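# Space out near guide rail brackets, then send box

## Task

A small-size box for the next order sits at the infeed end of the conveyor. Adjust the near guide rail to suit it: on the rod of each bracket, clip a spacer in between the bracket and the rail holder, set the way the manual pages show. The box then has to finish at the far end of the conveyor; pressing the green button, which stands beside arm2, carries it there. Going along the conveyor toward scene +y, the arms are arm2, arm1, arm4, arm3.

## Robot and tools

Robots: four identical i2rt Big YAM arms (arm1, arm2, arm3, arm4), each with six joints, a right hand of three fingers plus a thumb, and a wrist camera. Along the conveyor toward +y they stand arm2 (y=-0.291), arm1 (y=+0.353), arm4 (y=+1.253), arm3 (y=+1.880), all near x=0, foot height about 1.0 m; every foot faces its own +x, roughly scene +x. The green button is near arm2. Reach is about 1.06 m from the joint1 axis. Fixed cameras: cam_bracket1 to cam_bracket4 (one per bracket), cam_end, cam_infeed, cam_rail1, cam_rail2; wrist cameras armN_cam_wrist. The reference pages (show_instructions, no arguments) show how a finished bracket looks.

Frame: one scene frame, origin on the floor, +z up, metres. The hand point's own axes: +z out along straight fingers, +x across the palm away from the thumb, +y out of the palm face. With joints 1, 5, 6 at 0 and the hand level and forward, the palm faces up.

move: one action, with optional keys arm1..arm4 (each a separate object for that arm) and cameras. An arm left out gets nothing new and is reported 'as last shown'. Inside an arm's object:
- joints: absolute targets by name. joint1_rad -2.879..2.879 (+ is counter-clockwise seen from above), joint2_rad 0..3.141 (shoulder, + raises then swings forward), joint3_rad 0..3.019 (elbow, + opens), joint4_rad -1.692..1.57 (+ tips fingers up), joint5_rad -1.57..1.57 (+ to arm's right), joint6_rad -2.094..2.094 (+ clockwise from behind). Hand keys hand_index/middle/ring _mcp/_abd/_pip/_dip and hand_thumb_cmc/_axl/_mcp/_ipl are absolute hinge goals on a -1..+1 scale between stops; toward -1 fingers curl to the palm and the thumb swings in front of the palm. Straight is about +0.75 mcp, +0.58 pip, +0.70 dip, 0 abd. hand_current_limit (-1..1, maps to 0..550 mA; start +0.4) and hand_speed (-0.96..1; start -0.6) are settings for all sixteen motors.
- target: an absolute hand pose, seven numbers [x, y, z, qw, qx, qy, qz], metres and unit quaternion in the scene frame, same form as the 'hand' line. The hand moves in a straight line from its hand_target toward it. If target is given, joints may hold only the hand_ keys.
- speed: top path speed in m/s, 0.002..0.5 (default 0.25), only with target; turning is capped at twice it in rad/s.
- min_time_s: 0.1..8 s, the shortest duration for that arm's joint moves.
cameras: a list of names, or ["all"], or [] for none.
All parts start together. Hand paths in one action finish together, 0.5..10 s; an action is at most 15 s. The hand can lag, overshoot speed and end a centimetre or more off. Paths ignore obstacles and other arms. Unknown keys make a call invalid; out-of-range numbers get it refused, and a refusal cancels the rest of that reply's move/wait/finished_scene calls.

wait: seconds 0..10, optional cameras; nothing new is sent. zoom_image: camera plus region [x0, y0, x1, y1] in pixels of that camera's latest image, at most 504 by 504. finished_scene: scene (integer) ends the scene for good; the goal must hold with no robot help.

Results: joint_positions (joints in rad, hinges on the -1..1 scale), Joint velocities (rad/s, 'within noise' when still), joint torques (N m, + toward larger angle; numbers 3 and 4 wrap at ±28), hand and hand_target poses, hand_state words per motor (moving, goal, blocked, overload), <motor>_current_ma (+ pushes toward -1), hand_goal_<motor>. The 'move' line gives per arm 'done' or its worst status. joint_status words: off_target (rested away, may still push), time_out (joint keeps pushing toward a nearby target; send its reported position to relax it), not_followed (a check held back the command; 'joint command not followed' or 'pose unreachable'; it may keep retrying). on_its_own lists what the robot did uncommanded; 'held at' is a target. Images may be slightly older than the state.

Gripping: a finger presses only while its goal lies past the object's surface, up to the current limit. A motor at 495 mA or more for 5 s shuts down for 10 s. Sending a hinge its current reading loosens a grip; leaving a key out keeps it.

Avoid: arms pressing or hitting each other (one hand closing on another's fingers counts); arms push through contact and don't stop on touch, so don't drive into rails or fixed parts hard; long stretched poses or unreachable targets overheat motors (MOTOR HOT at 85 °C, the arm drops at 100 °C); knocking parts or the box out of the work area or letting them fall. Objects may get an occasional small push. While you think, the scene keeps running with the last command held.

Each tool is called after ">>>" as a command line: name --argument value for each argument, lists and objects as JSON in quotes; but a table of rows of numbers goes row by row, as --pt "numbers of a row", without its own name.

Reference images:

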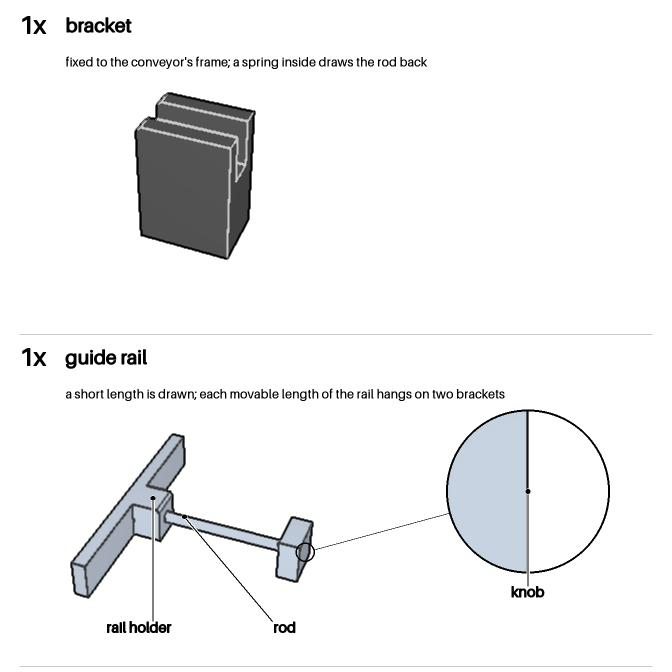

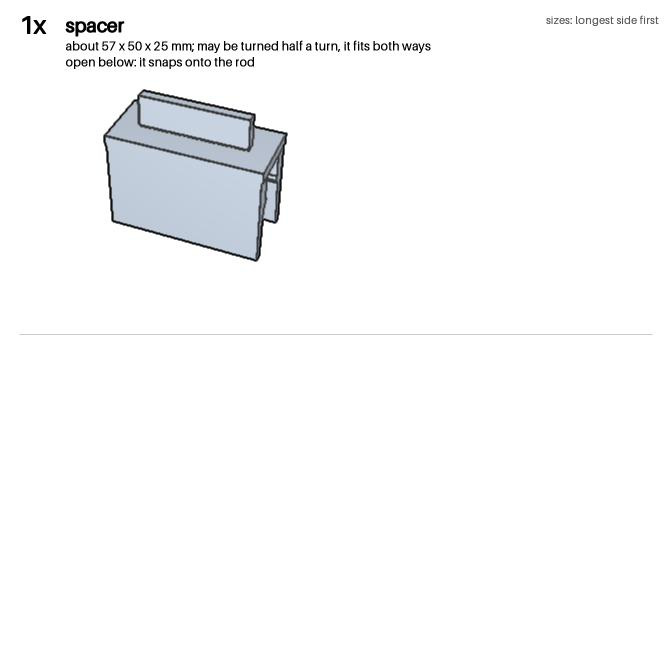

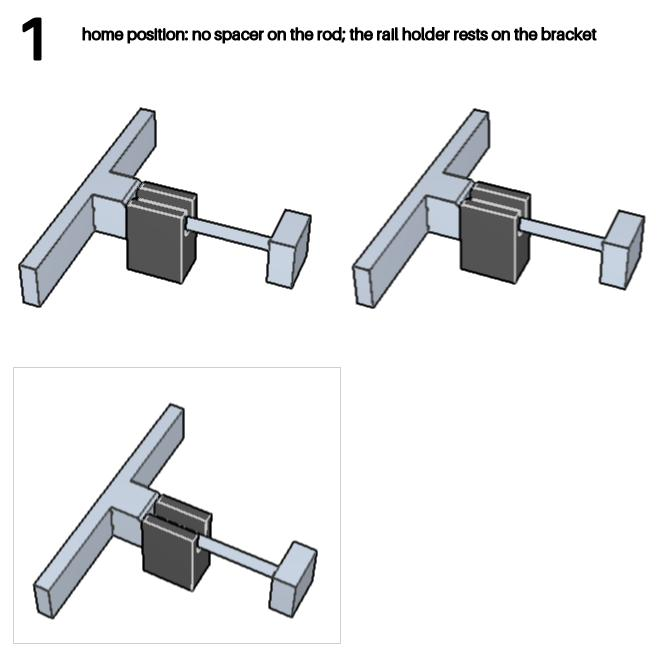

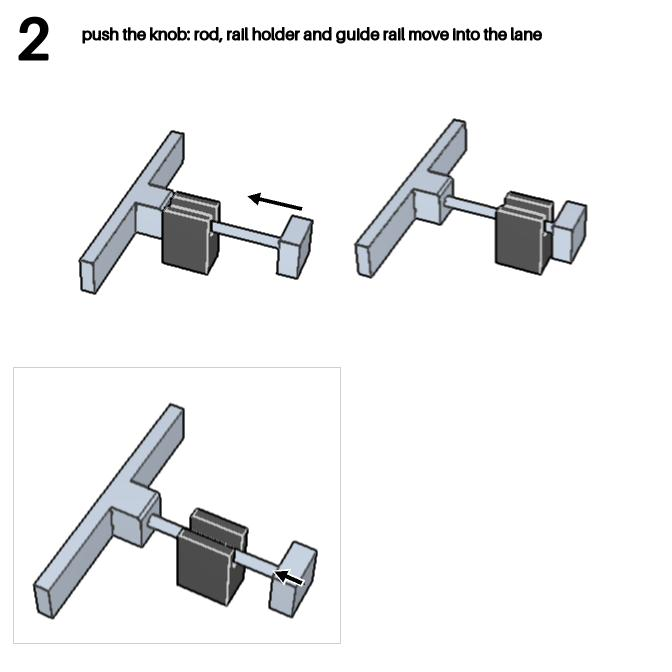

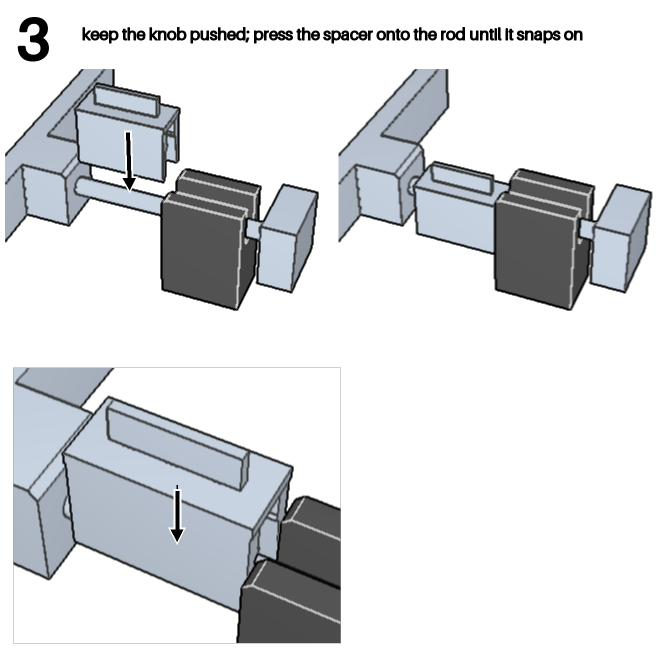

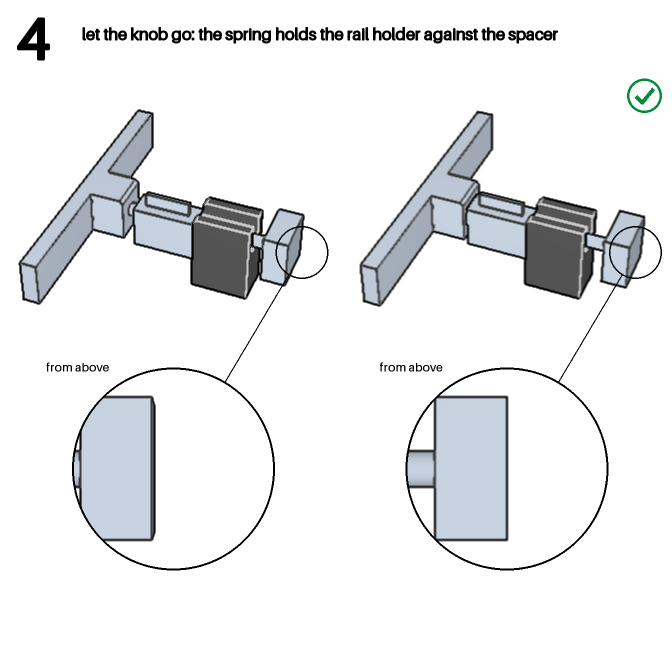

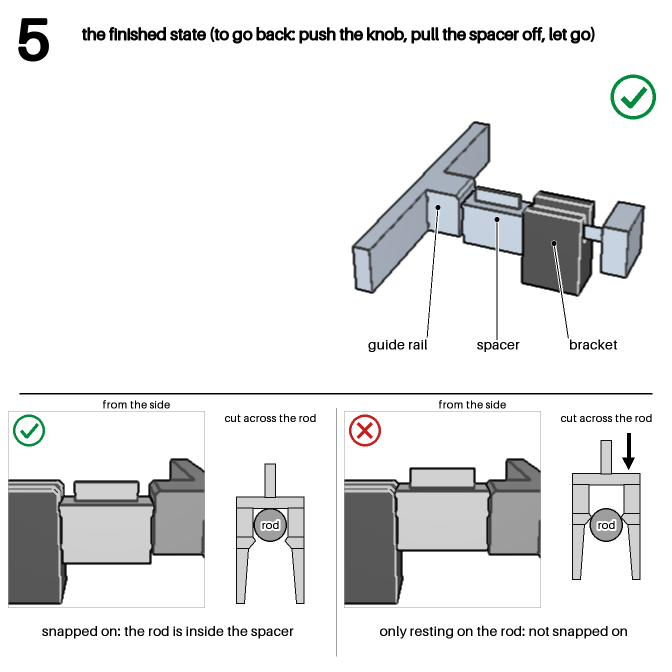

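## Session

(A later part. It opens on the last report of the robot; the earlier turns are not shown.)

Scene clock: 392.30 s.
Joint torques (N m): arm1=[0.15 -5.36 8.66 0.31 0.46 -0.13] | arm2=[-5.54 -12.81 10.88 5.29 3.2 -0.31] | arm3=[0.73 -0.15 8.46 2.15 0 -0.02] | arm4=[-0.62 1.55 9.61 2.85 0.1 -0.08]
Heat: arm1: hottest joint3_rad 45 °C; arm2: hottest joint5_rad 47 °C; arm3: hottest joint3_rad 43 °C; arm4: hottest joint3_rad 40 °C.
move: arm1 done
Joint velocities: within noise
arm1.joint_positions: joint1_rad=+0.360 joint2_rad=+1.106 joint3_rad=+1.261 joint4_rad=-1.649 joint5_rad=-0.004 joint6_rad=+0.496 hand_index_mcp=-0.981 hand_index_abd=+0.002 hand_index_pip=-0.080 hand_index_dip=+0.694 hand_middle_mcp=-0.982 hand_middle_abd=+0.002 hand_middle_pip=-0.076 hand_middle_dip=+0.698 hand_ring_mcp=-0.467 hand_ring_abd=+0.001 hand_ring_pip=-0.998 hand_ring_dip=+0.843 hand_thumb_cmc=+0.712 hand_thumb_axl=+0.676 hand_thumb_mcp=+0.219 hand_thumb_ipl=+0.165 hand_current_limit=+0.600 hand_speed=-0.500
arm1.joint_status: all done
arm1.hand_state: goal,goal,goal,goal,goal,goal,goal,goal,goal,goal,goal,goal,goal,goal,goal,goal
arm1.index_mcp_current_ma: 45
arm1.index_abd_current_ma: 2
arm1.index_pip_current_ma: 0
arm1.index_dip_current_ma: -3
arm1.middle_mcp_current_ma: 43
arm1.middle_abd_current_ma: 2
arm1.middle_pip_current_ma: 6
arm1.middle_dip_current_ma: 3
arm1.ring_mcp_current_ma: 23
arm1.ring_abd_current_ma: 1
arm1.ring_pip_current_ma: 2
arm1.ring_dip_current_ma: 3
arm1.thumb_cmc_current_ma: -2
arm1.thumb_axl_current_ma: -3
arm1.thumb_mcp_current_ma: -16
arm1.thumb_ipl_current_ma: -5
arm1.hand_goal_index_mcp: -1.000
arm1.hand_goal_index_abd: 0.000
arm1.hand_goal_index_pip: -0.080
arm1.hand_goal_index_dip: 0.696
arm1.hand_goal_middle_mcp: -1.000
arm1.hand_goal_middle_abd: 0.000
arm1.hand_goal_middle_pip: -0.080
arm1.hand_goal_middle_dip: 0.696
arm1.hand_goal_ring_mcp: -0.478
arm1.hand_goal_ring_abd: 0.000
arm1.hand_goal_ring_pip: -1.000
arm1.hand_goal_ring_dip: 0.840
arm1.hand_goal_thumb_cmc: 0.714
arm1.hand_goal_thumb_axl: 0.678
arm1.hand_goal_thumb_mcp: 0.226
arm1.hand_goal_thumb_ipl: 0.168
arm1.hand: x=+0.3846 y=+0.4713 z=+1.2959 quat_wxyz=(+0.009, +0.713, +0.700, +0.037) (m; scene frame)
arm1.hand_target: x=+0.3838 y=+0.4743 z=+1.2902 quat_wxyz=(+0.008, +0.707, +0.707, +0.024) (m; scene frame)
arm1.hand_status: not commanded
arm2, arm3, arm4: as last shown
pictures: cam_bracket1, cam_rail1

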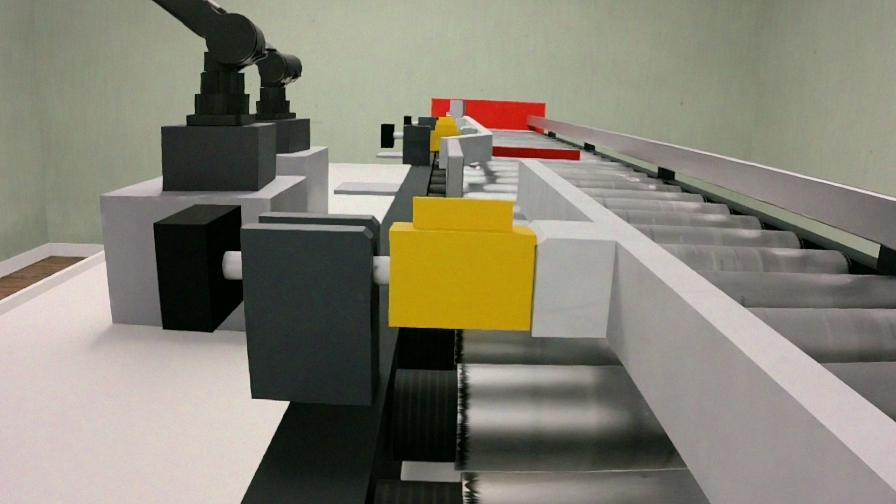

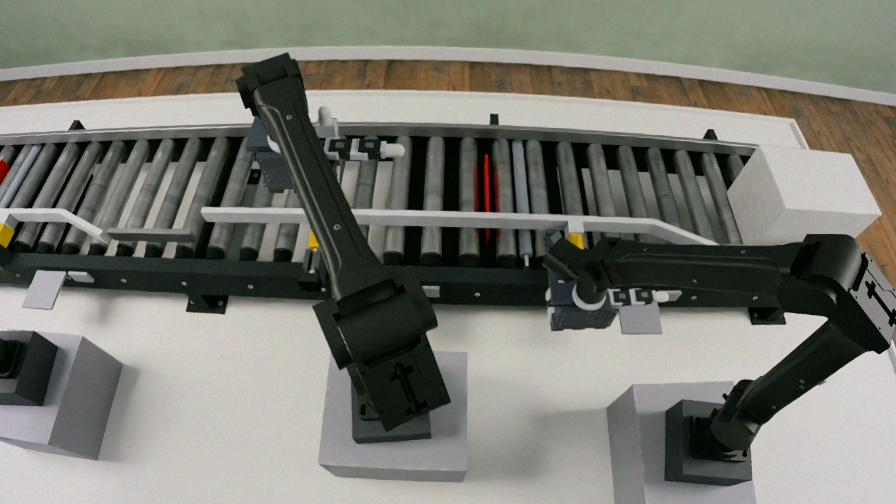

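>>> move --arm1 '{"target": [0.444, 0.522, 1.20, 0, 0.7071, 0.7071, 0], "speed": 0.12}'

>>> move --arm1 '{"target": [0.444, 0.522, 1.09, 0, 0.7071, 0.7071, 0], "speed": 0.12}' --cameras '["cam_bracket1", "cam_rail1"]'

Scene clock: 394.00 s.
Joint torques (N m): arm1=[0.26 -9.58 8.43 1.01 0.39 0.08] | arm2=[-6.59 -11.87 10.95 5.22 3.2 -0.32] | arm3=[1.03 0.67 8.72 2.18 0.01 0.03] | arm4=[-0.5 1.44 9.59 2.88 0.1 -0.09]
Heat: arm1: hottest joint3_rad 45 °C; arm2: hottest joint5_rad 47 °C; arm3: hottest joint3_rad 43 °C; arm4: hottest joint3_rad 40 °C.
move: arm1 done
Joint velocities: within noise
arm1.joint_positions: joint1_rad=+0.395 joint2_rad=+1.343 joint3_rad=+1.227 joint4_rad=-1.458 joint5_rad=-0.003 joint6_rad=+0.514 hand_index_mcp=-0.983 hand_index_abd=+0.002 hand_index_pip=-0.080 hand_index_dip=+0.694 hand_middle_mcp=-0.983 hand_middle_abd=+0.002 hand_middle_pip=-0.076 hand_middle_dip=+0.698 hand_ring_mcp=-0.467 hand_ring_abd=+0.001 hand_ring_pip=-0.998 hand_ring_dip=+0.843 hand_thumb_cmc=+0.712 hand_thumb_axl=+0.676 hand_thumb_mcp=+0.219 hand_thumb_ipl=+0.165 hand_current_limit=+0.600 hand_speed=-0.500
arm1.joint_status: not commanded
arm1.hand_state: goal,goal,goal,goal,goal,goal,goal,goal,goal,goal,goal,goal,goal,goal,goal,goal
arm1.index_mcp_current_ma: 41
arm1.index_abd_current_ma: 2
arm1.index_pip_current_ma: 0
arm1.index_dip_current_ma: -3
arm1.middle_mcp_current_ma: 39
arm1.middle_abd_current_ma: 2
arm1.middle_pip_current_ma: 6
arm1.middle_dip_current_ma: 3
arm1.ring_mcp_current_ma: 23
arm1.ring_abd_current_ma: 1
arm1.ring_pip_current_ma: 2
arm1.ring_dip_current_ma: 3
arm1.thumb_cmc_current_ma: -2
arm1.thumb_axl_current_ma: -3
arm1.thumb_mcp_current_ma: -16
arm1.thumb_ipl_current_ma: -5
arm1.hand_goal_index_mcp: -1.000
arm1.hand_goal_index_abd: 0.000
arm1.hand_goal_index_pip: -0.080
arm1.hand_goal_index_dip: 0.696
arm1.hand_goal_middle_mcp: -1.000
arm1.hand_goal_middle_abd: 0.000
arm1.hand_goal_middle_pip: -0.080
arm1.hand_goal_middle_dip: 0.696
arm1.hand_goal_ring_mcp: -0.478
arm1.hand_goal_ring_abd: 0.000
arm1.hand_goal_ring_pip: -1.000
arm1.hand_goal_ring_dip: 0.840
arm1.hand_goal_thumb_cmc: 0.714
arm1.hand_goal_thumb_axl: 0.678
arm1.hand_goal_thumb_mcp: 0.226
arm1.hand_goal_thumb_ipl: 0.168
arm1.hand: x=+0.4429 y=+0.5171 z=+1.2022 quat_wxyz=(-0.002, +0.708, +0.706, -0.002) (m; scene frame)
arm1.hand_target: x=+0.4440 y=+0.5219 z=+1.2001 quat_wxyz=(+0.000, +0.707, +0.707, +0.000) (m; scene frame)
arm1.hand_status: done (0.005 m and 0.3 deg from the pose sent, 0.124 m and 4.4 deg at the start)
arm2, arm3, arm4: as last shown
pictures: none

Scene clock: 395.50 s.
Joint torques (N m): arm1=[0.32 -9.47 7.8 1.03 0.38 0.06] | arm2=[-6.12 -11.52 10.84 5.2 3.24 -0.35] | arm3=[0.85 1.61 8.77 2.07 0.04 -0.01] | arm4=[-0.5 1.61 9.62 2.91 0.09 -0.09]
Heat: arm1: hottest joint3_rad 45 °C; arm2: hottest joint5_rad 47 °C; arm3: hottest joint3_rad 43 °C; arm4: hottest joint3_rad 40 °C.
move: arm1 done
Joint velocities: within noise
arm1.joint_positions: joint1_rad=+0.395 joint2_rad=+1.420 joint3_rad=+1.006 joint4_rad=-1.158 joint5_rad=-0.003 joint6_rad=+0.515 hand_index_mcp=-0.983 hand_index_abd=+0.002 hand_index_pip=-0.080 hand_index_dip=+0.694 hand_middle_mcp=-0.983 hand_middle_abd=+0.002 hand_middle_pip=-0.076 hand_middle_dip=+0.698 hand_ring_mcp=-0.467 hand_ring_abd=+0.001 hand_ring_pip=-0.998 hand_ring_dip=+0.843 hand_thumb_cmc=+0.712 hand_thumb_axl=+0.676 hand_thumb_mcp=+0.219 hand_thumb_ipl=+0.165 hand_current_limit=+0.600 hand_speed=-0.500
arm1.joint_status: not commanded
arm1.hand_state: goal,goal,goal,goal,goal,goal,goal,goal,goal,goal,goal,goal,goal,goal,goal,goal
arm1.index_mcp_current_ma: 41
arm1.index_abd_current_ma: 2
arm1.index_pip_current_ma: 0
arm1.index_dip_current_ma: -3
arm1.middle_mcp_current_ma: 39
arm1.middle_abd_current_ma: 2
arm1.middle_pip_current_ma: 6
arm1.middle_dip_current_ma: 3
arm1.ring_mcp_current_ma: 23
arm1.ring_abd_current_ma: 1
arm1.ring_pip_current_ma: 2
arm1.ring_dip_current_ma: 3
arm1.thumb_cmc_current_ma: -2
arm1.thumb_axl_current_ma: -3
arm1.thumb_mcp_current_ma: -16
arm1.thumb_ipl_current_ma: -5
arm1.hand_goal_index_mcp: -1.000
arm1.hand_goal_index_abd: 0.000
arm1.hand_goal_index_pip: -0.080
arm1.hand_goal_index_dip: 0.696
arm1.hand_goal_middle_mcp: -1.000
arm1.hand_goal_middle_abd: 0.000
arm1.hand_goal_middle_pip: -0.080
arm1.hand_goal_middle_dip: 0.696
arm1.hand_goal_ring_mcp: -0.478
arm1.hand_goal_ring_abd: 0.000
arm1.hand_goal_ring_pip: -1.000
arm1.hand_goal_ring_dip: 0.840
arm1.hand_goal_thumb_cmc: 0.714
arm1.hand_goal_thumb_axl: 0.678
arm1.hand_goal_thumb_mcp: 0.226
arm1.hand_goal_thumb_ipl: 0.168
arm1.hand: x=+0.4429 y=+0.5170 z=+1.0934 quat_wxyz=(-0.002, +0.708, +0.706, -0.001) (m; scene frame)
arm1.hand_target: x=+0.4440 y=+0.5219 z=+1.0901 quat_wxyz=(+0.000, +0.707, +0.707, +0.000) (m; scene frame)
arm1.hand_status: done (0.006 m and 0.3 deg from the pose sent, 0.112 m and 0.3 deg at the start)
arm2, arm3, arm4: as last shown
pictures: cam_bracket1, cam_rail1

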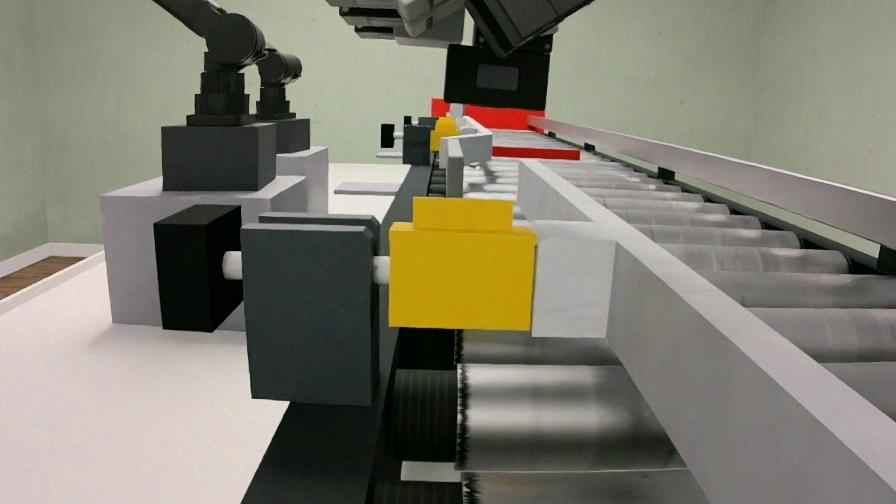

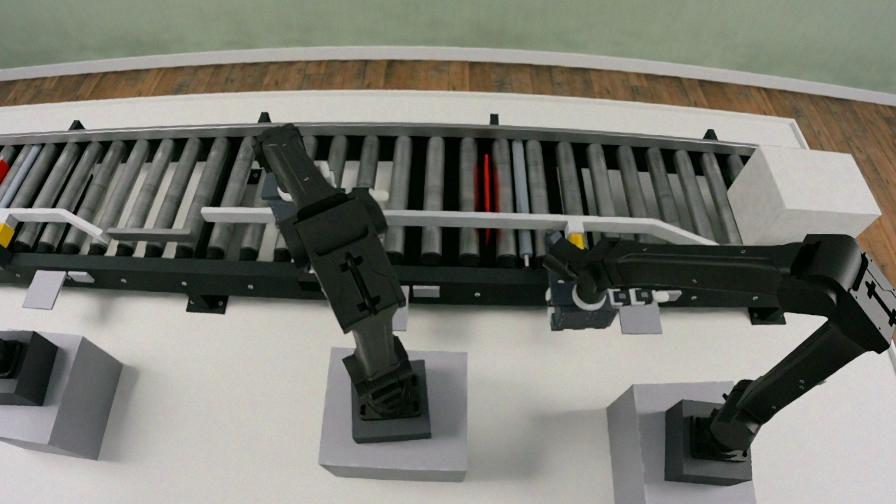

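>>> move --arm1 '{"target": [0.444, 0.527, 1.058, 0, 0.7071, 0.7071, 0], "speed": 0.08}' --cameras '["cam_bracket1"]'

>>> zoom_image --camera "cam_bracket1" --region '[280, 0, 700, 350]'

Scene clock: 396.60 s.
Joint torques (N m): arm1=[0.26 -9.7 7.32 1.03 0.39 0.07] | arm2=[-6.48 -11.87 10.97 5.33 3.26 -0.36] | arm3=[0.5 0.5 8.65 2.21 0.03 -0.03] | arm4=[-0.5 1.61 9.63 2.86 0.1 -0.09]
Heat: arm1: hottest joint3_rad 45 °C; arm2: hottest joint5_rad 47 °C; arm3: hottest joint3_rad 43 °C; arm4: hottest joint3_rad 40 °C.
move: arm1 done
Joint velocities: within noise
arm1.joint_positions: joint1_rad=+0.406 joint2_rad=+1.466 joint3_rad=+0.964 joint4_rad=-1.067 joint5_rad=-0.003 joint6_rad=+0.526 hand_index_mcp=-0.983 hand_index_abd=+0.002 hand_index_pip=-0.080 hand_index_dip=+0.694 hand_middle_mcp=-0.983 hand_middle_abd=+0.002 hand_middle_pip=-0.076 hand_middle_dip=+0.698 hand_ring_mcp=-0.467 hand_ring_abd=+0.001 hand_ring_pip=-0.998 hand_ring_dip=+0.843 hand_thumb_cmc=+0.712 hand_thumb_axl=+0.676 hand_thumb_mcp=+0.219 hand_thumb_ipl=+0.165 hand_current_limit=+0.600 hand_speed=-0.500
arm1.joint_status: not commanded
arm1.hand_state: goal,goal,goal,goal,goal,goal,goal,goal,goal,goal,goal,goal,goal,goal,goal,goal
arm1.index_mcp_current_ma: 41
arm1.index_abd_current_ma: 2
arm1.index_pip_current_ma: 0
arm1.index_dip_current_ma: -3
arm1.middle_mcp_current_ma: 39
arm1.middle_abd_current_ma: 2
arm1.middle_pip_current_ma: 6
arm1.middle_dip_current_ma: 3
arm1.ring_mcp_current_ma: 23
arm1.ring_abd_current_ma: 1
arm1.ring_pip_current_ma: 2
arm1.ring_dip_current_ma: 3
arm1.thumb_cmc_current_ma: -2
arm1.thumb_axl_current_ma: -3
arm1.thumb_mcp_current_ma: -16
arm1.thumb_ipl_current_ma: -5
arm1.hand_goal_index_mcp: -1.000
arm1.hand_goal_index_abd: 0.000
arm1.hand_goal_index_pip: -0.080
arm1.hand_goal_index_dip: 0.696
arm1.hand_goal_middle_mcp: -1.000
arm1.hand_goal_middle_abd: 0.000
arm1.hand_goal_middle_pip: -0.080
arm1.hand_goal_middle_dip: 0.696
arm1.hand_goal_ring_mcp: -0.478
arm1.hand_goal_ring_abd: 0.000
arm1.hand_goal_ring_pip: -1.000
arm1.hand_goal_ring_dip: 0.840
arm1.hand_goal_thumb_cmc: 0.714
arm1.hand_goal_thumb_axl: 0.678
arm1.hand_goal_thumb_mcp: 0.226
arm1.hand_goal_thumb_ipl: 0.168
arm1.hand: x=+0.4438 y=+0.5226 z=+1.0626 quat_wxyz=(-0.001, +0.708, +0.706, +0.001) (m; scene frame)
arm1.hand_target: x=+0.4439 y=+0.5270 z=+1.0581 quat_wxyz=(+0.000, +0.707, +0.707, +0.000) (m; scene frame)
arm1.hand_status: done (0.006 m and 0.2 deg from the pose sent, 0.037 m and 0.3 deg at the start)
arm2, arm3, arm4: as last shown
pictures: cam_bracket1

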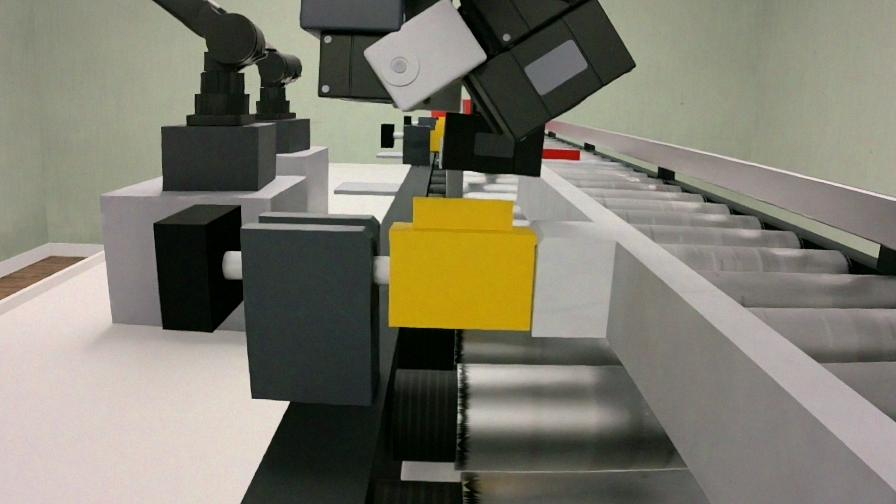

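Scaled by 1.200 from the camera's 896x504 image, which has a finer 1280x720 frame.

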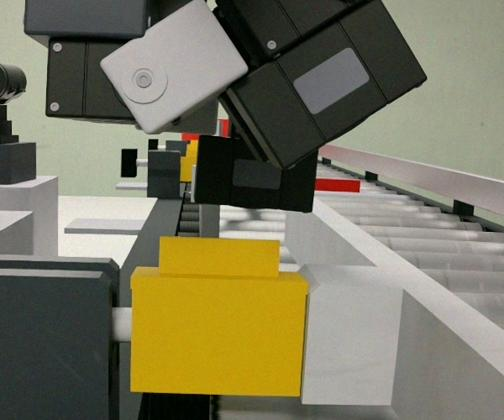

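>>> move --arm1 '{"target": [0.431, 0.527, 1.052, 0, 0.7071, 0.7071, 0], "speed": 0.08}' --cameras '["cam_bracket1", "cam_rail1"]'

>>> zoom_image --camera "cam_bracket1" --region '[280, 0, 700, 350]'

>>> zoom_image --camera "cam_rail1" --region '[180, 120, 460, 320]'

Scene clock: 398.37 s.
Joint torques (N m): arm1=[0.15 -10.93 6.99 1.01 0.39 0.08] | arm2=[-6.12 -11.34 10.91 5.18 3.21 -0.34] | arm3=[0.73 0.09 8.59 1.92 -0.02 -0.02] | arm4=[-0.5 1.49 9.63 2.88 0.09 -0.09]
Heat: arm1: hottest joint3_rad 45 °C; arm2: hottest joint5_rad 48 °C; arm3: hottest joint3_rad 43 °C; arm4: hottest joint3_rad 40 °C.
move: arm1 done
Joint velocities: within noise
arm1.joint_positions: joint1_rad=+0.424 joint2_rad=+1.466 joint3_rad=+0.926 joint4_rad=-1.047 joint5_rad=-0.003 joint6_rad=+0.543 hand_index_mcp=-0.983 hand_index_abd=+0.002 hand_index_pip=-0.080 hand_index_dip=+0.694 hand_middle_mcp=-0.983 hand_middle_abd=+0.002 hand_middle_pip=-0.076 hand_middle_dip=+0.698 hand_ring_mcp=-0.467 hand_ring_abd=+0.001 hand_ring_pip=-0.998 hand_ring_dip=+0.843 hand_thumb_cmc=+0.712 hand_thumb_axl=+0.676 hand_thumb_mcp=+0.219 hand_thumb_ipl=+0.165 hand_current_limit=+0.600 hand_speed=-0.500
arm1.joint_status: not commanded
arm1.hand_state: goal,goal,goal,goal,goal,goal,goal,goal,goal,goal,goal,goal,goal,goal,goal,goal
arm1.index_mcp_current_ma: 41
arm1.index_abd_current_ma: 2
arm1.index_pip_current_ma: 0
arm1.index_dip_current_ma: -3
arm1.middle_mcp_current_ma: 39
arm1.middle_abd_current_ma: 2
arm1.middle_pip_current_ma: 6
arm1.middle_dip_current_ma: 3
arm1.ring_mcp_current_ma: 23
arm1.ring_abd_current_ma: 1
arm1.ring_pip_current_ma: 2
arm1.ring_dip_current_ma: 3
arm1.thumb_cmc_current_ma: -2
arm1.thumb_axl_current_ma: -3
arm1.thumb_mcp_current_ma: -16
arm1.thumb_ipl_current_ma: -5
arm1.hand_goal_index_mcp: -1.000
arm1.hand_goal_index_abd: 0.000
arm1.hand_goal_index_pip: -0.080
arm1.hand_goal_index_dip: 0.696
arm1.hand_goal_middle_mcp: -1.000
arm1.hand_goal_middle_abd: 0.000
arm1.hand_goal_middle_pip: -0.080
arm1.hand_goal_middle_dip: 0.696
arm1.hand_goal_ring_mcp: -0.478
arm1.hand_goal_ring_abd: 0.000
arm1.hand_goal_ring_pip: -1.000
arm1.hand_goal_ring_dip: 0.840
arm1.hand_goal_thumb_cmc: 0.714
arm1.hand_goal_thumb_axl: 0.678
arm1.hand_goal_thumb_mcp: 0.226
arm1.hand_goal_thumb_ipl: 0.168
arm1.hand: x=+0.4305 y=+0.5229 z=+1.0492 quat_wxyz=(-0.003, +0.708, +0.707, -0.008) (m; scene frame)
arm1.hand_target: x=+0.4311 y=+0.5270 z=+1.0520 quat_wxyz=(+0.000, +0.707, +0.707, +0.000) (m; scene frame)
arm1.hand_status: done (0.005 m and 1.0 deg from the pose sent, 0.017 m and 0.2 deg at the start)
arm2.joint_positions: joint1_rad=+0.964 joint2_rad=+1.648 joint3_rad=+0.846 joint4_rad=-0.798 joint5_rad=+0.057 joint6_rad=+0.791 hand_index_mcp=-0.459 hand_index_abd=-0.037 hand_index_pip=-0.992 hand_index_dip=+0.837 hand_middle_mcp=-0.473 hand_middle_abd=+0.004 hand_middle_pip=-0.997 hand_middle_dip=+0.838 hand_ring_mcp=-0.467 hand_ring_abd=+0.001 hand_ring_pip=-0.998 hand_ring_dip=+0.842 hand_thumb_cmc=+0.712 hand_thumb_axl=+0.677 hand_thumb_mcp=+0.221 hand_thumb_ipl=+0.165 hand_current_limit=+0.600 hand_speed=-0.500
arm2.joint_status: not commanded
arm2.hand_state: goal,blocked,goal,goal,goal,goal,goal,goal,goal,goal,goal,goal,goal,goal,goal,goal
arm2.index_mcp_current_ma: 6
arm2.index_abd_current_ma: -16
arm2.index_pip_current_ma: 1
arm2.index_dip_current_ma: 0
arm2.middle_mcp_current_ma: 1
arm2.middle_abd_current_ma: 0
arm2.middle_pip_current_ma: 0
arm2.middle_dip_current_ma: 0
arm2.ring_mcp_current_ma: 2
arm2.ring_abd_current_ma: 0
arm2.ring_pip_current_ma: 0
arm2.ring_dip_current_ma: 0
arm2.thumb_cmc_current_ma: 0
arm2.thumb_axl_current_ma: 0
arm2.thumb_mcp_current_ma: -1
arm2.thumb_ipl_current_ma: 0
arm2.hand_goal_index_mcp: -0.478
arm2.hand_goal_index_abd: 0.000
arm2.hand_goal_index_pip: -1.000
arm2.hand_goal_index_dip: 0.840
arm2.hand_goal_middle_mcp: -0.478
arm2.hand_goal_middle_abd: 0.000
arm2.hand_goal_middle_pip: -1.000
arm2.hand_goal_middle_dip: 0.840
arm2.hand_goal_ring_mcp: -0.478
arm2.hand_goal_ring_abd: 0.000
arm2.hand_goal_ring_pip: -1.000
arm2.hand_goal_ring_dip: 0.840
arm2.hand_goal_thumb_cmc: 0.714
arm2.hand_goal_thumb_axl: 0.678
arm2.hand_goal_thumb_mcp: 0.226
arm2.hand_goal_thumb_ipl: 0.168
arm2.hand: x=+0.2881 y=-0.0447 z=+0.9922 quat_wxyz=(+0.027, +0.699, +0.715, -0.017) (m; scene frame)
arm2.hand_target: x=+0.3525 y=-0.0354 z=+1.0221 quat_wxyz=(+0.065, +0.707, +0.702, +0.058) (m; scene frame)
arm2.hand_status: not commanded
arm3.joint_positions: joint1_rad=-0.066 joint2_rad=+0.623 joint3_rad=+1.407 joint4_rad=-1.267 joint5_rad=-0.036 joint6_rad=+1.128 hand_index_mcp=+0.754 hand_index_abd=+0.001 hand_index_pip=+0.577 hand_index_dip=+0.696 hand_middle_mcp=+0.754 hand_middle_abd=+0.001 hand_middle_pip=+0.577 hand_middle_dip=+0.696 hand_ring_mcp=+0.754 hand_ring_abd=+0.001 hand_ring_pip=+0.577 hand_ring_dip=+0.696 hand_thumb_cmc=+0.714 hand_thumb_axl=+0.677 hand_thumb_mcp=+0.226 hand_thumb_ipl=+0.168 hand_current_limit=+0.400 hand_speed=-0.600
arm3.joint_status: not commanded
arm3.hand_state: goal,goal,goal,goal,goal,goal,goal,goal,goal,goal,goal,goal,goal,goal,goal,goal
arm3.index_mcp_current_ma: 0
arm3.index_abd_current_ma: 0
arm3.index_pip_current_ma: 1
arm3.index_dip_current_ma: 0
arm3.middle_mcp_current_ma: 0
arm3.middle_abd_current_ma: 1
arm3.middle_pip_current_ma: 1
arm3.middle_dip_current_ma: 0
arm3.ring_mcp_current_ma: 0
arm3.ring_abd_current_ma: 0
arm3.ring_pip_current_ma: 1
arm3.ring_dip_current_ma: 0
arm3.thumb_cmc_current_ma: 0
arm3.thumb_axl_current_ma: -1
arm3.thumb_mcp_current_ma: 0
arm3.thumb_ipl_current_ma: 0
arm3.hand_goal_index_mcp: 0.754
arm3.hand_goal_index_abd: 0.000
arm3.hand_goal_index_pip: 0.576
arm3.hand_goal_index_dip: 0.696
arm3.hand_goal_middle_mcp: 0.754
arm3.hand_goal_middle_abd: 0.000
arm3.hand_goal_middle_pip: 0.576
arm3.hand_goal_middle_dip: 0.696
arm3.hand_goal_ring_mcp: 0.754
arm3.hand_goal_ring_abd: 0.000
arm3.hand_goal_ring_pip: 0.576
arm3.hand_goal_ring_dip: 0.696
arm3.hand_goal_thumb_cmc: 0.714
arm3.hand_goal_thumb_axl: 0.678
arm3.hand_goal_thumb_mcp: 0.226
arm3.hand_goal_thumb_ipl: 0.168
arm3.hand: x=+0.1674 y=+1.7468 z=+1.5789 quat_wxyz=(+0.148, +0.846, +0.109, +0.500) (m; scene frame)
arm3.hand_target: x=+0.1644 y=+1.7474 z=+1.5900 quat_wxyz=(+0.152, +0.840, +0.109, +0.510) (m; scene frame)
arm3.hand_status: not commanded
arm4.joint_positions: joint1_rad=+0.036 joint2_rad=+0.636 joint3_rad=+1.438 joint4_rad=-1.159 joint5_rad=-0.065 joint6_rad=+1.072 hand_index_mcp=+0.755 hand_index_abd=+0.001 hand_index_pip=+0.577 hand_index_dip=+0.696 hand_middle_mcp=+0.755 hand_middle_abd=+0.001 hand_middle_pip=+0.577 hand_middle_dip=+0.696 hand_ring_mcp=+0.755 hand_ring_abd=+0.001 hand_ring_pip=+0.577 hand_ring_dip=+0.696 hand_thumb_cmc=+0.715 hand_thumb_axl=+0.677 hand_thumb_mcp=+0.226 hand_thumb_ipl=+0.168 hand_current_limit=+0.400 hand_speed=-0.600
arm4.joint_status: not commanded
arm4.hand_state: goal,goal,goal,goal,goal,goal,goal,goal,goal,goal,goal,goal,goal,goal,goal,goal
arm4.index_mcp_current_ma: 2
arm4.index_abd_current_ma: 1
arm4.index_pip_current_ma: 1
arm4.index_dip_current_ma: 0
arm4.middle_mcp_current_ma: 2
arm4.middle_abd_current_ma: 0
arm4.middle_pip_current_ma: 1
arm4.middle_dip_current_ma: 0
arm4.ring_mcp_current_ma: 2
arm4.ring_abd_current_ma: 1
arm4.ring_pip_current_ma: 1
arm4.ring_dip_current_ma: 0
arm4.thumb_cmc_current_ma: 2
arm4.thumb_axl_current_ma: -1
arm4.thumb_mcp_current_ma: 0
arm4.thumb_ipl_current_ma: 0
arm4.hand_goal_index_mcp: 0.754
arm4.hand_goal_index_abd: 0.000
arm4.hand_goal_index_pip: 0.576
arm4.hand_goal_index_dip: 0.696
arm4.hand_goal_middle_mcp: 0.754
arm4.hand_goal_middle_abd: 0.000
arm4.hand_goal_middle_pip: 0.576
arm4.hand_goal_middle_dip: 0.696
arm4.hand_goal_ring_mcp: 0.754
arm4.hand_goal_ring_abd: 0.000
arm4.hand_goal_ring_pip: 0.576
arm4.hand_goal_ring_dip: 0.696
arm4.hand_goal_thumb_cmc: 0.714
arm4.hand_goal_thumb_axl: 0.678
arm4.hand_goal_thumb_mcp: 0.226
arm4.hand_goal_thumb_ipl: 0.168
arm4.hand: x=+0.3151 y=+1.2167 z=+1.6294 quat_wxyz=(+0.081, +0.779, +0.272, +0.559) (m; scene frame)
arm4.hand_target: x=+0.3107 y=+1.2162 z=+1.6444 quat_wxyz=(+0.084, +0.770, +0.270, +0.572) (m; scene frame)
arm4.hand_status: not commanded
pictures: cam_bracket1, cam_rail1

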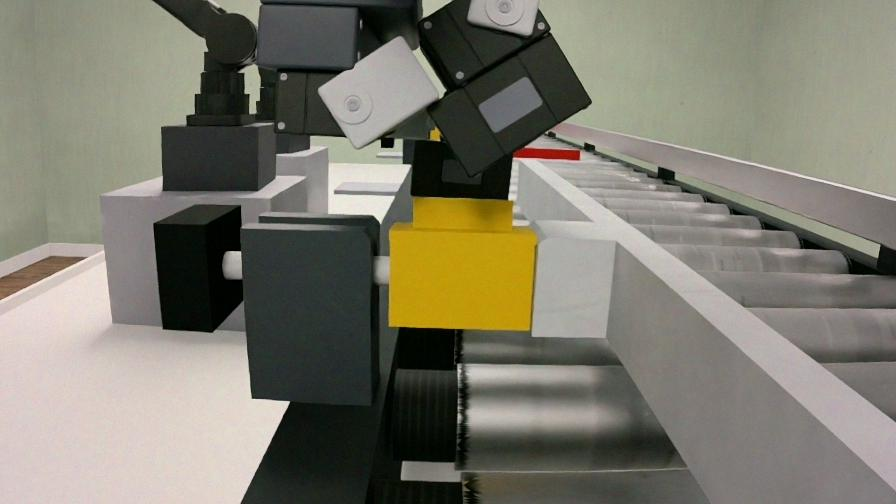

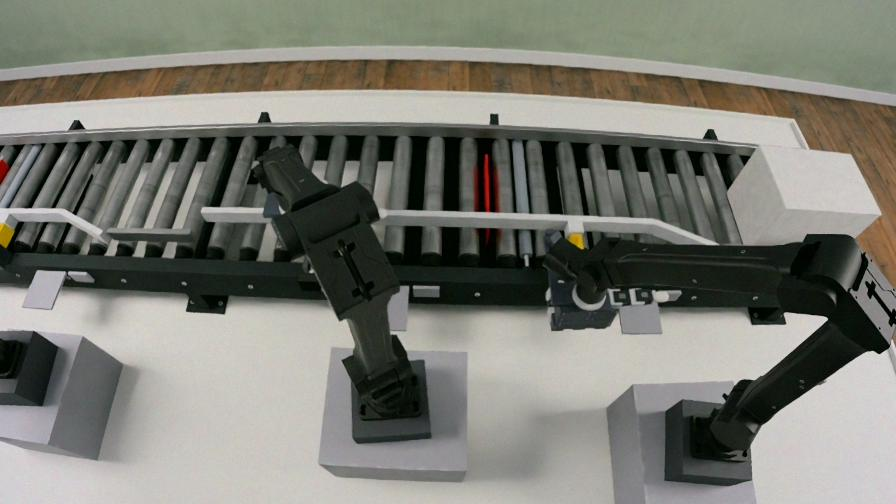

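Scaled by 1.200 from the camera's 896x504 image, which has a finer 1280x720 frame.

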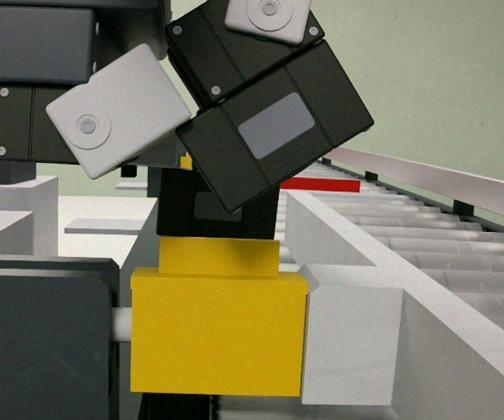

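Scaled by 1.800 from the camera's 896x504 image, which has a finer 1280x720 frame.

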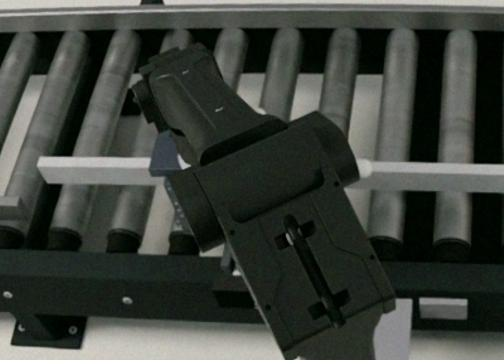

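>>> move --arm1 '{"target": [0.430, 0.526, 1.025, 0, 0.7071, 0.7071, 0], "speed": 0.05}' --cameras '["cam_bracket1"]'

>>> zoom_image --camera "cam_bracket1" --region '[280, 0, 700, 350]'

Scene clock: 399.60 s.
Joint torques (N m): arm1=[0.09 -8.64 6.54 1.13 0.4 0.06] | arm2=[-5.66 -10.87 10.93 4.97 3.25 -0.36] | arm3=[0.73 0.91 8.69 2.26 0.05 -0.03] | arm4=[-0.67 1.44 9.59 2.85 0.09 -0.09]
Heat: arm1: hottest joint3_rad 44 °C; arm2: hottest joint5_rad 48 °C; arm3: hottest joint3_rad 43 °C; arm4: hottest joint3_rad 40 °C.
move: arm1 off_target
Joint velocities: within noise
arm1.joint_positions: joint1_rad=+0.424 joint2_rad=+1.476 joint3_rad=+0.889 joint4_rad=-0.969 joint5_rad=-0.003 joint6_rad=+0.544 hand_index_mcp=-0.983 hand_index_abd=+0.002 hand_index_pip=-0.080 hand_index_dip=+0.694 hand_middle_mcp=-1.000 hand_middle_abd=+0.002 hand_middle_pip=-0.076 hand_middle_dip=+0.698 hand_ring_mcp=-0.467 hand_ring_abd=+0.001 hand_ring_pip=-0.998 hand_ring_dip=+0.843 hand_thumb_cmc=+0.712 hand_thumb_axl=+0.676 hand_thumb_mcp=+0.219 hand_thumb_ipl=+0.165 hand_current_limit=+0.600 hand_speed=-0.500
arm1.joint_status: not commanded
arm1.hand_state: goal,goal,goal,goal,goal,goal,goal,goal,goal,goal,goal,goal,goal,goal,goal,goal
arm1.index_mcp_current_ma: 41
arm1.index_abd_current_ma: 2
arm1.index_pip_current_ma: 0
arm1.index_dip_current_ma: -3
arm1.middle_mcp_current_ma: 0
arm1.middle_abd_current_ma: 2
arm1.middle_pip_current_ma: 6
arm1.middle_dip_current_ma: 3
arm1.ring_mcp_current_ma: 23
arm1.ring_abd_current_ma: 1
arm1.ring_pip_current_ma: 2
arm1.ring_dip_current_ma: 3
arm1.thumb_cmc_current_ma: -2
arm1.thumb_axl_current_ma: -3
arm1.thumb_mcp_current_ma: -16
arm1.thumb_ipl_current_ma: -5
arm1.hand_goal_index_mcp: -1.000
arm1.hand_goal_index_abd: 0.000
arm1.hand_goal_index_pip: -0.080
arm1.hand_goal_index_dip: 0.696
arm1.hand_goal_middle_mcp: -1.000
arm1.hand_goal_middle_abd: 0.000
arm1.hand_goal_middle_pip: -0.080
arm1.hand_goal_middle_dip: 0.696
arm1.hand_goal_ring_mcp: -0.478
arm1.hand_goal_ring_abd: 0.000
arm1.hand_goal_ring_pip: -1.000
arm1.hand_goal_ring_dip: 0.840
arm1.hand_goal_thumb_cmc: 0.714
arm1.hand_goal_thumb_axl: 0.678
arm1.hand_goal_thumb_mcp: 0.226
arm1.hand_goal_thumb_ipl: 0.168
arm1.hand: x=+0.4319 y=+0.5237 z=+1.0354 quat_wxyz=(+0.000, +0.708, +0.706, +0.007) (m; scene frame)
arm1.hand_target: x=+0.4298 y=+0.5258 z=+1.0253 quat_wxyz=(+0.000, +0.707, +0.707, +0.000) (m; scene frame)
arm1.hand_status: off_target (0.011 m and 0.8 deg from the pose sent, 0.024 m and 1.0 deg at the start)
arm2, arm3, arm4: as last shown
pictures: cam_bracket1

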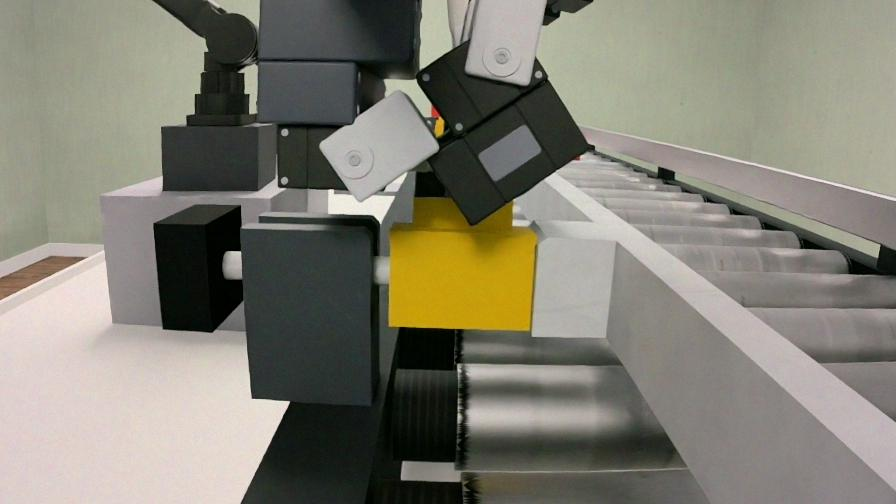

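Scaled by 1.200 from the camera's 896x504 image, which has a finer 1280x720 frame.

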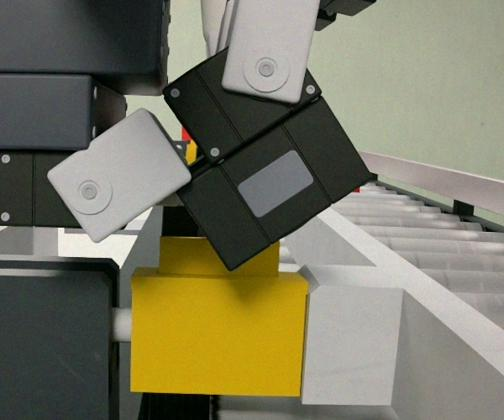

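>>> move --arm1 '{"target": [0.429, 0.526, 1.010, 0, 0.7071, 0.7071, 0], "speed": 0.05}' --cameras '["cam_bracket1"]'

Scene clock: 400.73 s.
Joint torques (N m): arm1=[-0.09 -7.12 5.6 1.11 0.41 0.06] | arm2=[-7.18 -11.87 10.99 5.14 3.26 -0.39] | arm3=[0.5 0.79 8.61 2.15 0.02 -0.01] | arm4=[-0.5 1.44 9.61 2.85 0.1 -0.08]
Heat: arm1: hottest joint3_rad 44 °C; arm2: hottest joint5_rad 48 °C; arm3: hottest joint3_rad 43 °C; arm4: hottest joint3_rad 40 °C.
move: arm1 off_target
Joint velocities: within noise
arm1.joint_positions: joint1_rad=+0.429 joint2_rad=+1.478 joint3_rad=+0.879 joint4_rad=-0.924 joint5_rad=-0.003 joint6_rad=+0.545 hand_index_mcp=-0.983 hand_index_abd=+0.002 hand_index_pip=-0.080 hand_index_dip=+0.694 hand_middle_mcp=-1.000 hand_middle_abd=+0.002 hand_middle_pip=-0.076 hand_middle_dip=+0.698 hand_ring_mcp=-0.467 hand_ring_abd=+0.001 hand_ring_pip=-0.998 hand_ring_dip=+0.843 hand_thumb_cmc=+0.712 hand_thumb_axl=+0.676 hand_thumb_mcp=+0.219 hand_thumb_ipl=+0.165 hand_current_limit=+0.600 hand_speed=-0.500
arm1.joint_status: not commanded
arm1.hand_state: goal,goal,goal,goal,goal,goal,goal,goal,goal,goal,goal,goal,goal,goal,goal,goal
arm1.index_mcp_current_ma: 41
arm1.index_abd_current_ma: 2
arm1.index_pip_current_ma: 0
arm1.index_dip_current_ma: -3
arm1.middle_mcp_current_ma: 0
arm1.middle_abd_current_ma: 2
arm1.middle_pip_current_ma: 6
arm1.middle_dip_current_ma: 3
arm1.ring_mcp_current_ma: 23
arm1.ring_abd_current_ma: 1
arm1.ring_pip_current_ma: 2
arm1.ring_dip_current_ma: 3
arm1.thumb_cmc_current_ma: -2
arm1.thumb_axl_current_ma: -3
arm1.thumb_mcp_current_ma: -16
arm1.thumb_ipl_current_ma: -5
arm1.hand_goal_index_mcp: -1.000
arm1.hand_goal_index_abd: 0.000
arm1.hand_goal_index_pip: -0.080
arm1.hand_goal_index_dip: 0.696
arm1.hand_goal_middle_mcp: -1.000
arm1.hand_goal_middle_abd: 0.000
arm1.hand_goal_middle_pip: -0.080
arm1.hand_goal_middle_dip: 0.696
arm1.hand_goal_ring_mcp: -0.478
arm1.hand_goal_ring_abd: 0.000
arm1.hand_goal_ring_pip: -1.000
arm1.hand_goal_ring_dip: 0.840
arm1.hand_goal_thumb_cmc: 0.714
arm1.hand_goal_thumb_axl: 0.678
arm1.hand_goal_thumb_mcp: 0.226
arm1.hand_goal_thumb_ipl: 0.168
arm1.hand: x=+0.4365 y=+0.5289 z=+1.0337 quat_wxyz=(+0.004, +0.706, +0.708, +0.023) (m; scene frame)
arm1.hand_target: x=+0.4282 y=+0.5255 z=+1.0111 quat_wxyz=(+0.000, +0.707, +0.707, +0.000) (m; scene frame)
arm1.hand_status: off_target (0.025 m and 2.7 deg from the pose sent, 0.026 m and 0.8 deg at the start)
arm2, arm3, arm4: as last shown
pictures: cam_bracket1

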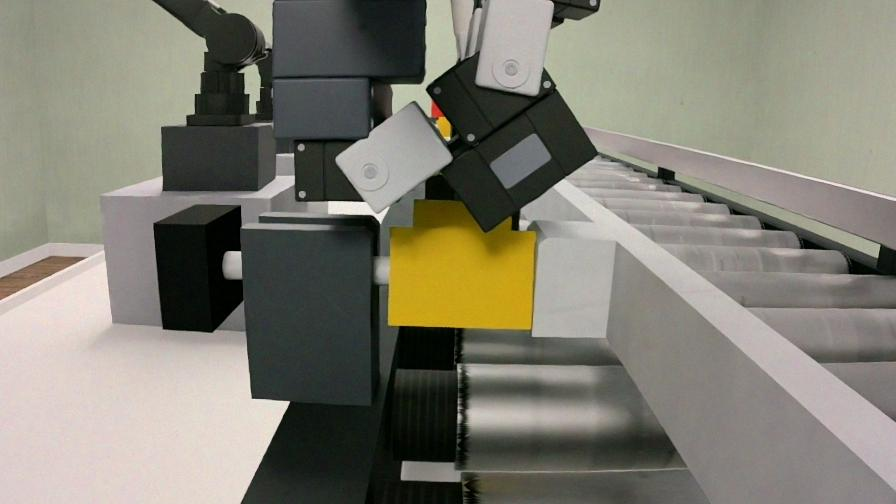

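>>> move --arm1 '{"target": [0.426, 0.526, 1.045, 0, 0.7071, 0.7071, 0], "speed": 0.08}'

>>> move --arm1 '{"target": [0.418, 0.523, 1.005, 0, 0.7071, 0.7071, 0], "speed": 0.05}' --cameras '["cam_bracket1"]'

Scene clock: 401.83 s.
Joint torques (N m): arm1=[0.26 -10.81 8.81 0.01 0.38 0.08] | arm2=[-6.65 -12.45 10.8 5.24 3.22 -0.34] | arm3=[0.62 0.62 8.64 2.06 0 -0.04] | arm4=[-0.56 1.61 9.61 2.88 0.09 -0.08]
Heat: arm1: hottest joint3_rad 44 °C; arm2: hottest joint5_rad 48 °C; arm3: hottest joint3_rad 43 °C; arm4: hottest joint3_rad 40 °C.
move: arm1 off_target
Joint velocities: within noise
arm1.joint_positions: joint1_rad=+0.430 joint2_rad=+1.467 joint3_rad=+0.879 joint4_rad=-1.001 joint5_rad=-0.003 joint6_rad=+0.548 hand_index_mcp=-0.983 hand_index_abd=+0.002 hand_index_pip=-0.080 hand_index_dip=+0.694 hand_middle_mcp=-0.996 hand_middle_abd=+0.002 hand_middle_pip=-0.076 hand_middle_dip=+0.698 hand_ring_mcp=-0.467 hand_ring_abd=+0.001 hand_ring_pip=-0.998 hand_ring_dip=+0.843 hand_thumb_cmc=+0.712 hand_thumb_axl=+0.676 hand_thumb_mcp=+0.219 hand_thumb_ipl=+0.165 hand_current_limit=+0.600 hand_speed=-0.500
arm1.joint_status: not commanded
arm1.hand_state: goal,goal,goal,goal,goal,goal,goal,goal,goal,goal,goal,goal,goal,goal,goal,goal
arm1.index_mcp_current_ma: 41
arm1.index_abd_current_ma: 2
arm1.index_pip_current_ma: 0
arm1.index_dip_current_ma: -3
arm1.middle_mcp_current_ma: 6
arm1.middle_abd_current_ma: 2
arm1.middle_pip_current_ma: 6
arm1.middle_dip_current_ma: 3
arm1.ring_mcp_current_ma: 23
arm1.ring_abd_current_ma: 1
arm1.ring_pip_current_ma: 2
arm1.ring_dip_current_ma: 3
arm1.thumb_cmc_current_ma: -2
arm1.thumb_axl_current_ma: -3
arm1.thumb_mcp_current_ma: -16
arm1.thumb_ipl_current_ma: -5
arm1.hand_goal_index_mcp: -1.000
arm1.hand_goal_index_abd: 0.000
arm1.hand_goal_index_pip: -0.080
arm1.hand_goal_index_dip: 0.696
arm1.hand_goal_middle_mcp: -1.000
arm1.hand_goal_middle_abd: 0.000
arm1.hand_goal_middle_pip: -0.080
arm1.hand_goal_middle_dip: 0.696
arm1.hand_goal_ring_mcp: -0.478
arm1.hand_goal_ring_abd: 0.000
arm1.hand_goal_ring_pip: -1.000
arm1.hand_goal_ring_dip: 0.840
arm1.hand_goal_thumb_cmc: 0.714
arm1.hand_goal_thumb_axl: 0.678
arm1.hand_goal_thumb_mcp: 0.226
arm1.hand_goal_thumb_ipl: 0.168
arm1.hand: x=+0.4207 y=+0.5192 z=+1.0333 quat_wxyz=(-0.003, +0.707, +0.707, -0.009) (m; scene frame)
arm1.hand_target: x=+0.4259 y=+0.5260 z=+1.0450 quat_wxyz=(+0.000, +0.707, +0.707, +0.000) (m; scene frame)
arm1.hand_status: off_target (0.015 m and 1.1 deg from the pose sent, 0.016 m and 2.7 deg at the start)
arm2, arm3, arm4: as last shown
arm2.hand: x=+0.2880 y=-0.0447 z=+0.9920 quat_wxyz=(+0.027, +0.699, +0.715, -0.017) (m; scene frame)
arm2.hand_target: x=+0.3524 y=-0.0354 z=+1.0220 quat_wxyz=(+0.065, +0.707, +0.702, +0.058) (m; scene frame)
pictures: none

Scene clock: 403.17 s.
Joint torques (N m): arm1=[0.15 -7.94 6.02 1.2 0.32 0.05] | arm2=[-6.42 -10.99 10.85 5.15 3.19 -0.42] | arm3=[0.15 1.26 8.77 2.13 0.04 -0.02] | arm4=[-0.56 1.55 9.61 2.88 0.09 -0.08]
Heat: arm1: hottest joint3_rad 44 °C; arm2: hottest joint5_rad 48 °C; arm3: hottest joint3_rad 43 °C; arm4: hottest joint3_rad 40 °C.
move: arm1 off_target
Joint velocities: within noise
arm1.joint_positions: joint1_rad=+0.436 joint2_rad=+1.478 joint3_rad=+0.835 joint4_rad=-0.907 joint5_rad=-0.001 joint6_rad=+0.555 hand_index_mcp=-0.983 hand_index_abd=+0.002 hand_index_pip=-0.080 hand_index_dip=+0.694 hand_middle_mcp=-1.000 hand_middle_abd=+0.002 hand_middle_pip=-0.077 hand_middle_dip=+0.698 hand_ring_mcp=-0.467 hand_ring_abd=+0.001 hand_ring_pip=-0.998 hand_ring_dip=+0.843 hand_thumb_cmc=+0.713 hand_thumb_axl=+0.676 hand_thumb_mcp=+0.219 hand_thumb_ipl=+0.165 hand_current_limit=+0.600 hand_speed=-0.500
arm1.joint_status: not commanded
arm1.hand_state: goal,goal,goal,goal,goal,goal,goal,goal,goal,goal,goal,goal,goal,goal,goal,goal
arm1.index_mcp_current_ma: 41
arm1.index_abd_current_ma: 2
arm1.index_pip_current_ma: 0
arm1.index_dip_current_ma: -3
arm1.middle_mcp_current_ma: 0
arm1.middle_abd_current_ma: 2
arm1.middle_pip_current_ma: 5
arm1.middle_dip_current_ma: 3
arm1.ring_mcp_current_ma: 23
arm1.ring_abd_current_ma: 1
arm1.ring_pip_current_ma: 2
arm1.ring_dip_current_ma: 3
arm1.thumb_cmc_current_ma: -2
arm1.thumb_axl_current_ma: -3
arm1.thumb_mcp_current_ma: -16
arm1.thumb_ipl_current_ma: -5
arm1.hand_goal_index_mcp: -1.000
arm1.hand_goal_index_abd: 0.000
arm1.hand_goal_index_pip: -0.080
arm1.hand_goal_index_dip: 0.696
arm1.hand_goal_middle_mcp: -1.000
arm1.hand_goal_middle_abd: 0.000
arm1.hand_goal_middle_pip: -0.080
arm1.hand_goal_middle_dip: 0.696
arm1.hand_goal_ring_mcp: -0.478
arm1.hand_goal_ring_abd: 0.000
arm1.hand_goal_ring_pip: -1.000
arm1.hand_goal_ring_dip: 0.840
arm1.hand_goal_thumb_cmc: 0.714
arm1.hand_goal_thumb_axl: 0.678
arm1.hand_goal_thumb_mcp: 0.226
arm1.hand_goal_thumb_ipl: 0.168
arm1.hand: x=+0.4211 y=+0.5217 z=+1.0180 quat_wxyz=(+0.002, +0.708, +0.706, +0.009) (m; scene frame)
arm1.hand_target: x=+0.4176 y=+0.5227 z=+1.0053 quat_wxyz=(+0.000, +0.707, +0.707, +0.000) (m; scene frame)
arm1.hand_status: off_target (0.013 m and 1.1 deg from the pose sent, 0.029 m and 1.1 deg at the start)
arm2, arm3, arm4: as last shown
arm2.joint_positions: joint1_rad=+0.964 joint2_rad=+1.648 joint3_rad=+0.846 joint4_rad=-0.798 joint5_rad=+0.057 joint6_rad=+0.792 hand_index_mcp=-0.459 hand_index_abd=-0.037 hand_index_pip=-0.992 hand_index_dip=+0.837 hand_middle_mcp=-0.473 hand_middle_abd=+0.004 hand_middle_pip=-0.997 hand_middle_dip=+0.838 hand_ring_mcp=-0.467 hand_ring_abd=+0.001 hand_ring_pip=-0.998 hand_ring_dip=+0.842 hand_thumb_cmc=+0.712 hand_thumb_axl=+0.677 hand_thumb_mcp=+0.221 hand_thumb_ipl=+0.165 hand_current_limit=+0.600 hand_speed=-0.500
arm2.hand: x=+0.2880 y=-0.0447 z=+0.9921 quat_wxyz=(+0.027, +0.699, +0.715, -0.017) (m; scene frame)
arm2.hand_target: x=+0.3524 y=-0.0355 z=+1.0220 quat_wxyz=(+0.065, +0.707, +0.702, +0.058) (m; scene frame)
pictures: cam_bracket1

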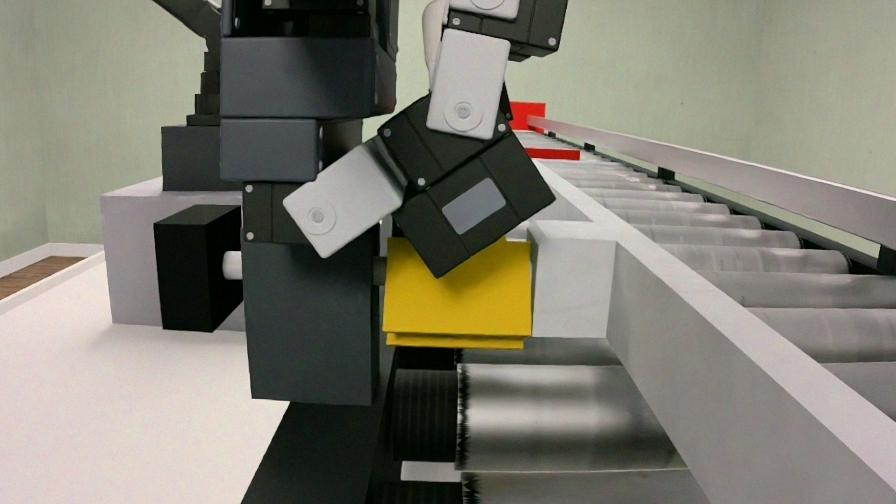

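>>> zoom_image --camera "cam_bracket1" --region '[340, 140, 620, 380]'

Scaled by 1.800 from the camera's 896x504 image, which has a finer 1280x720 frame.

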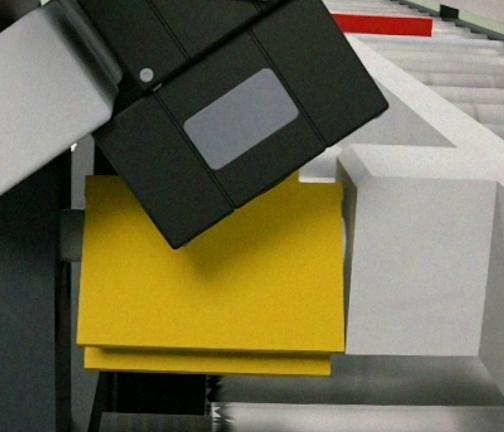

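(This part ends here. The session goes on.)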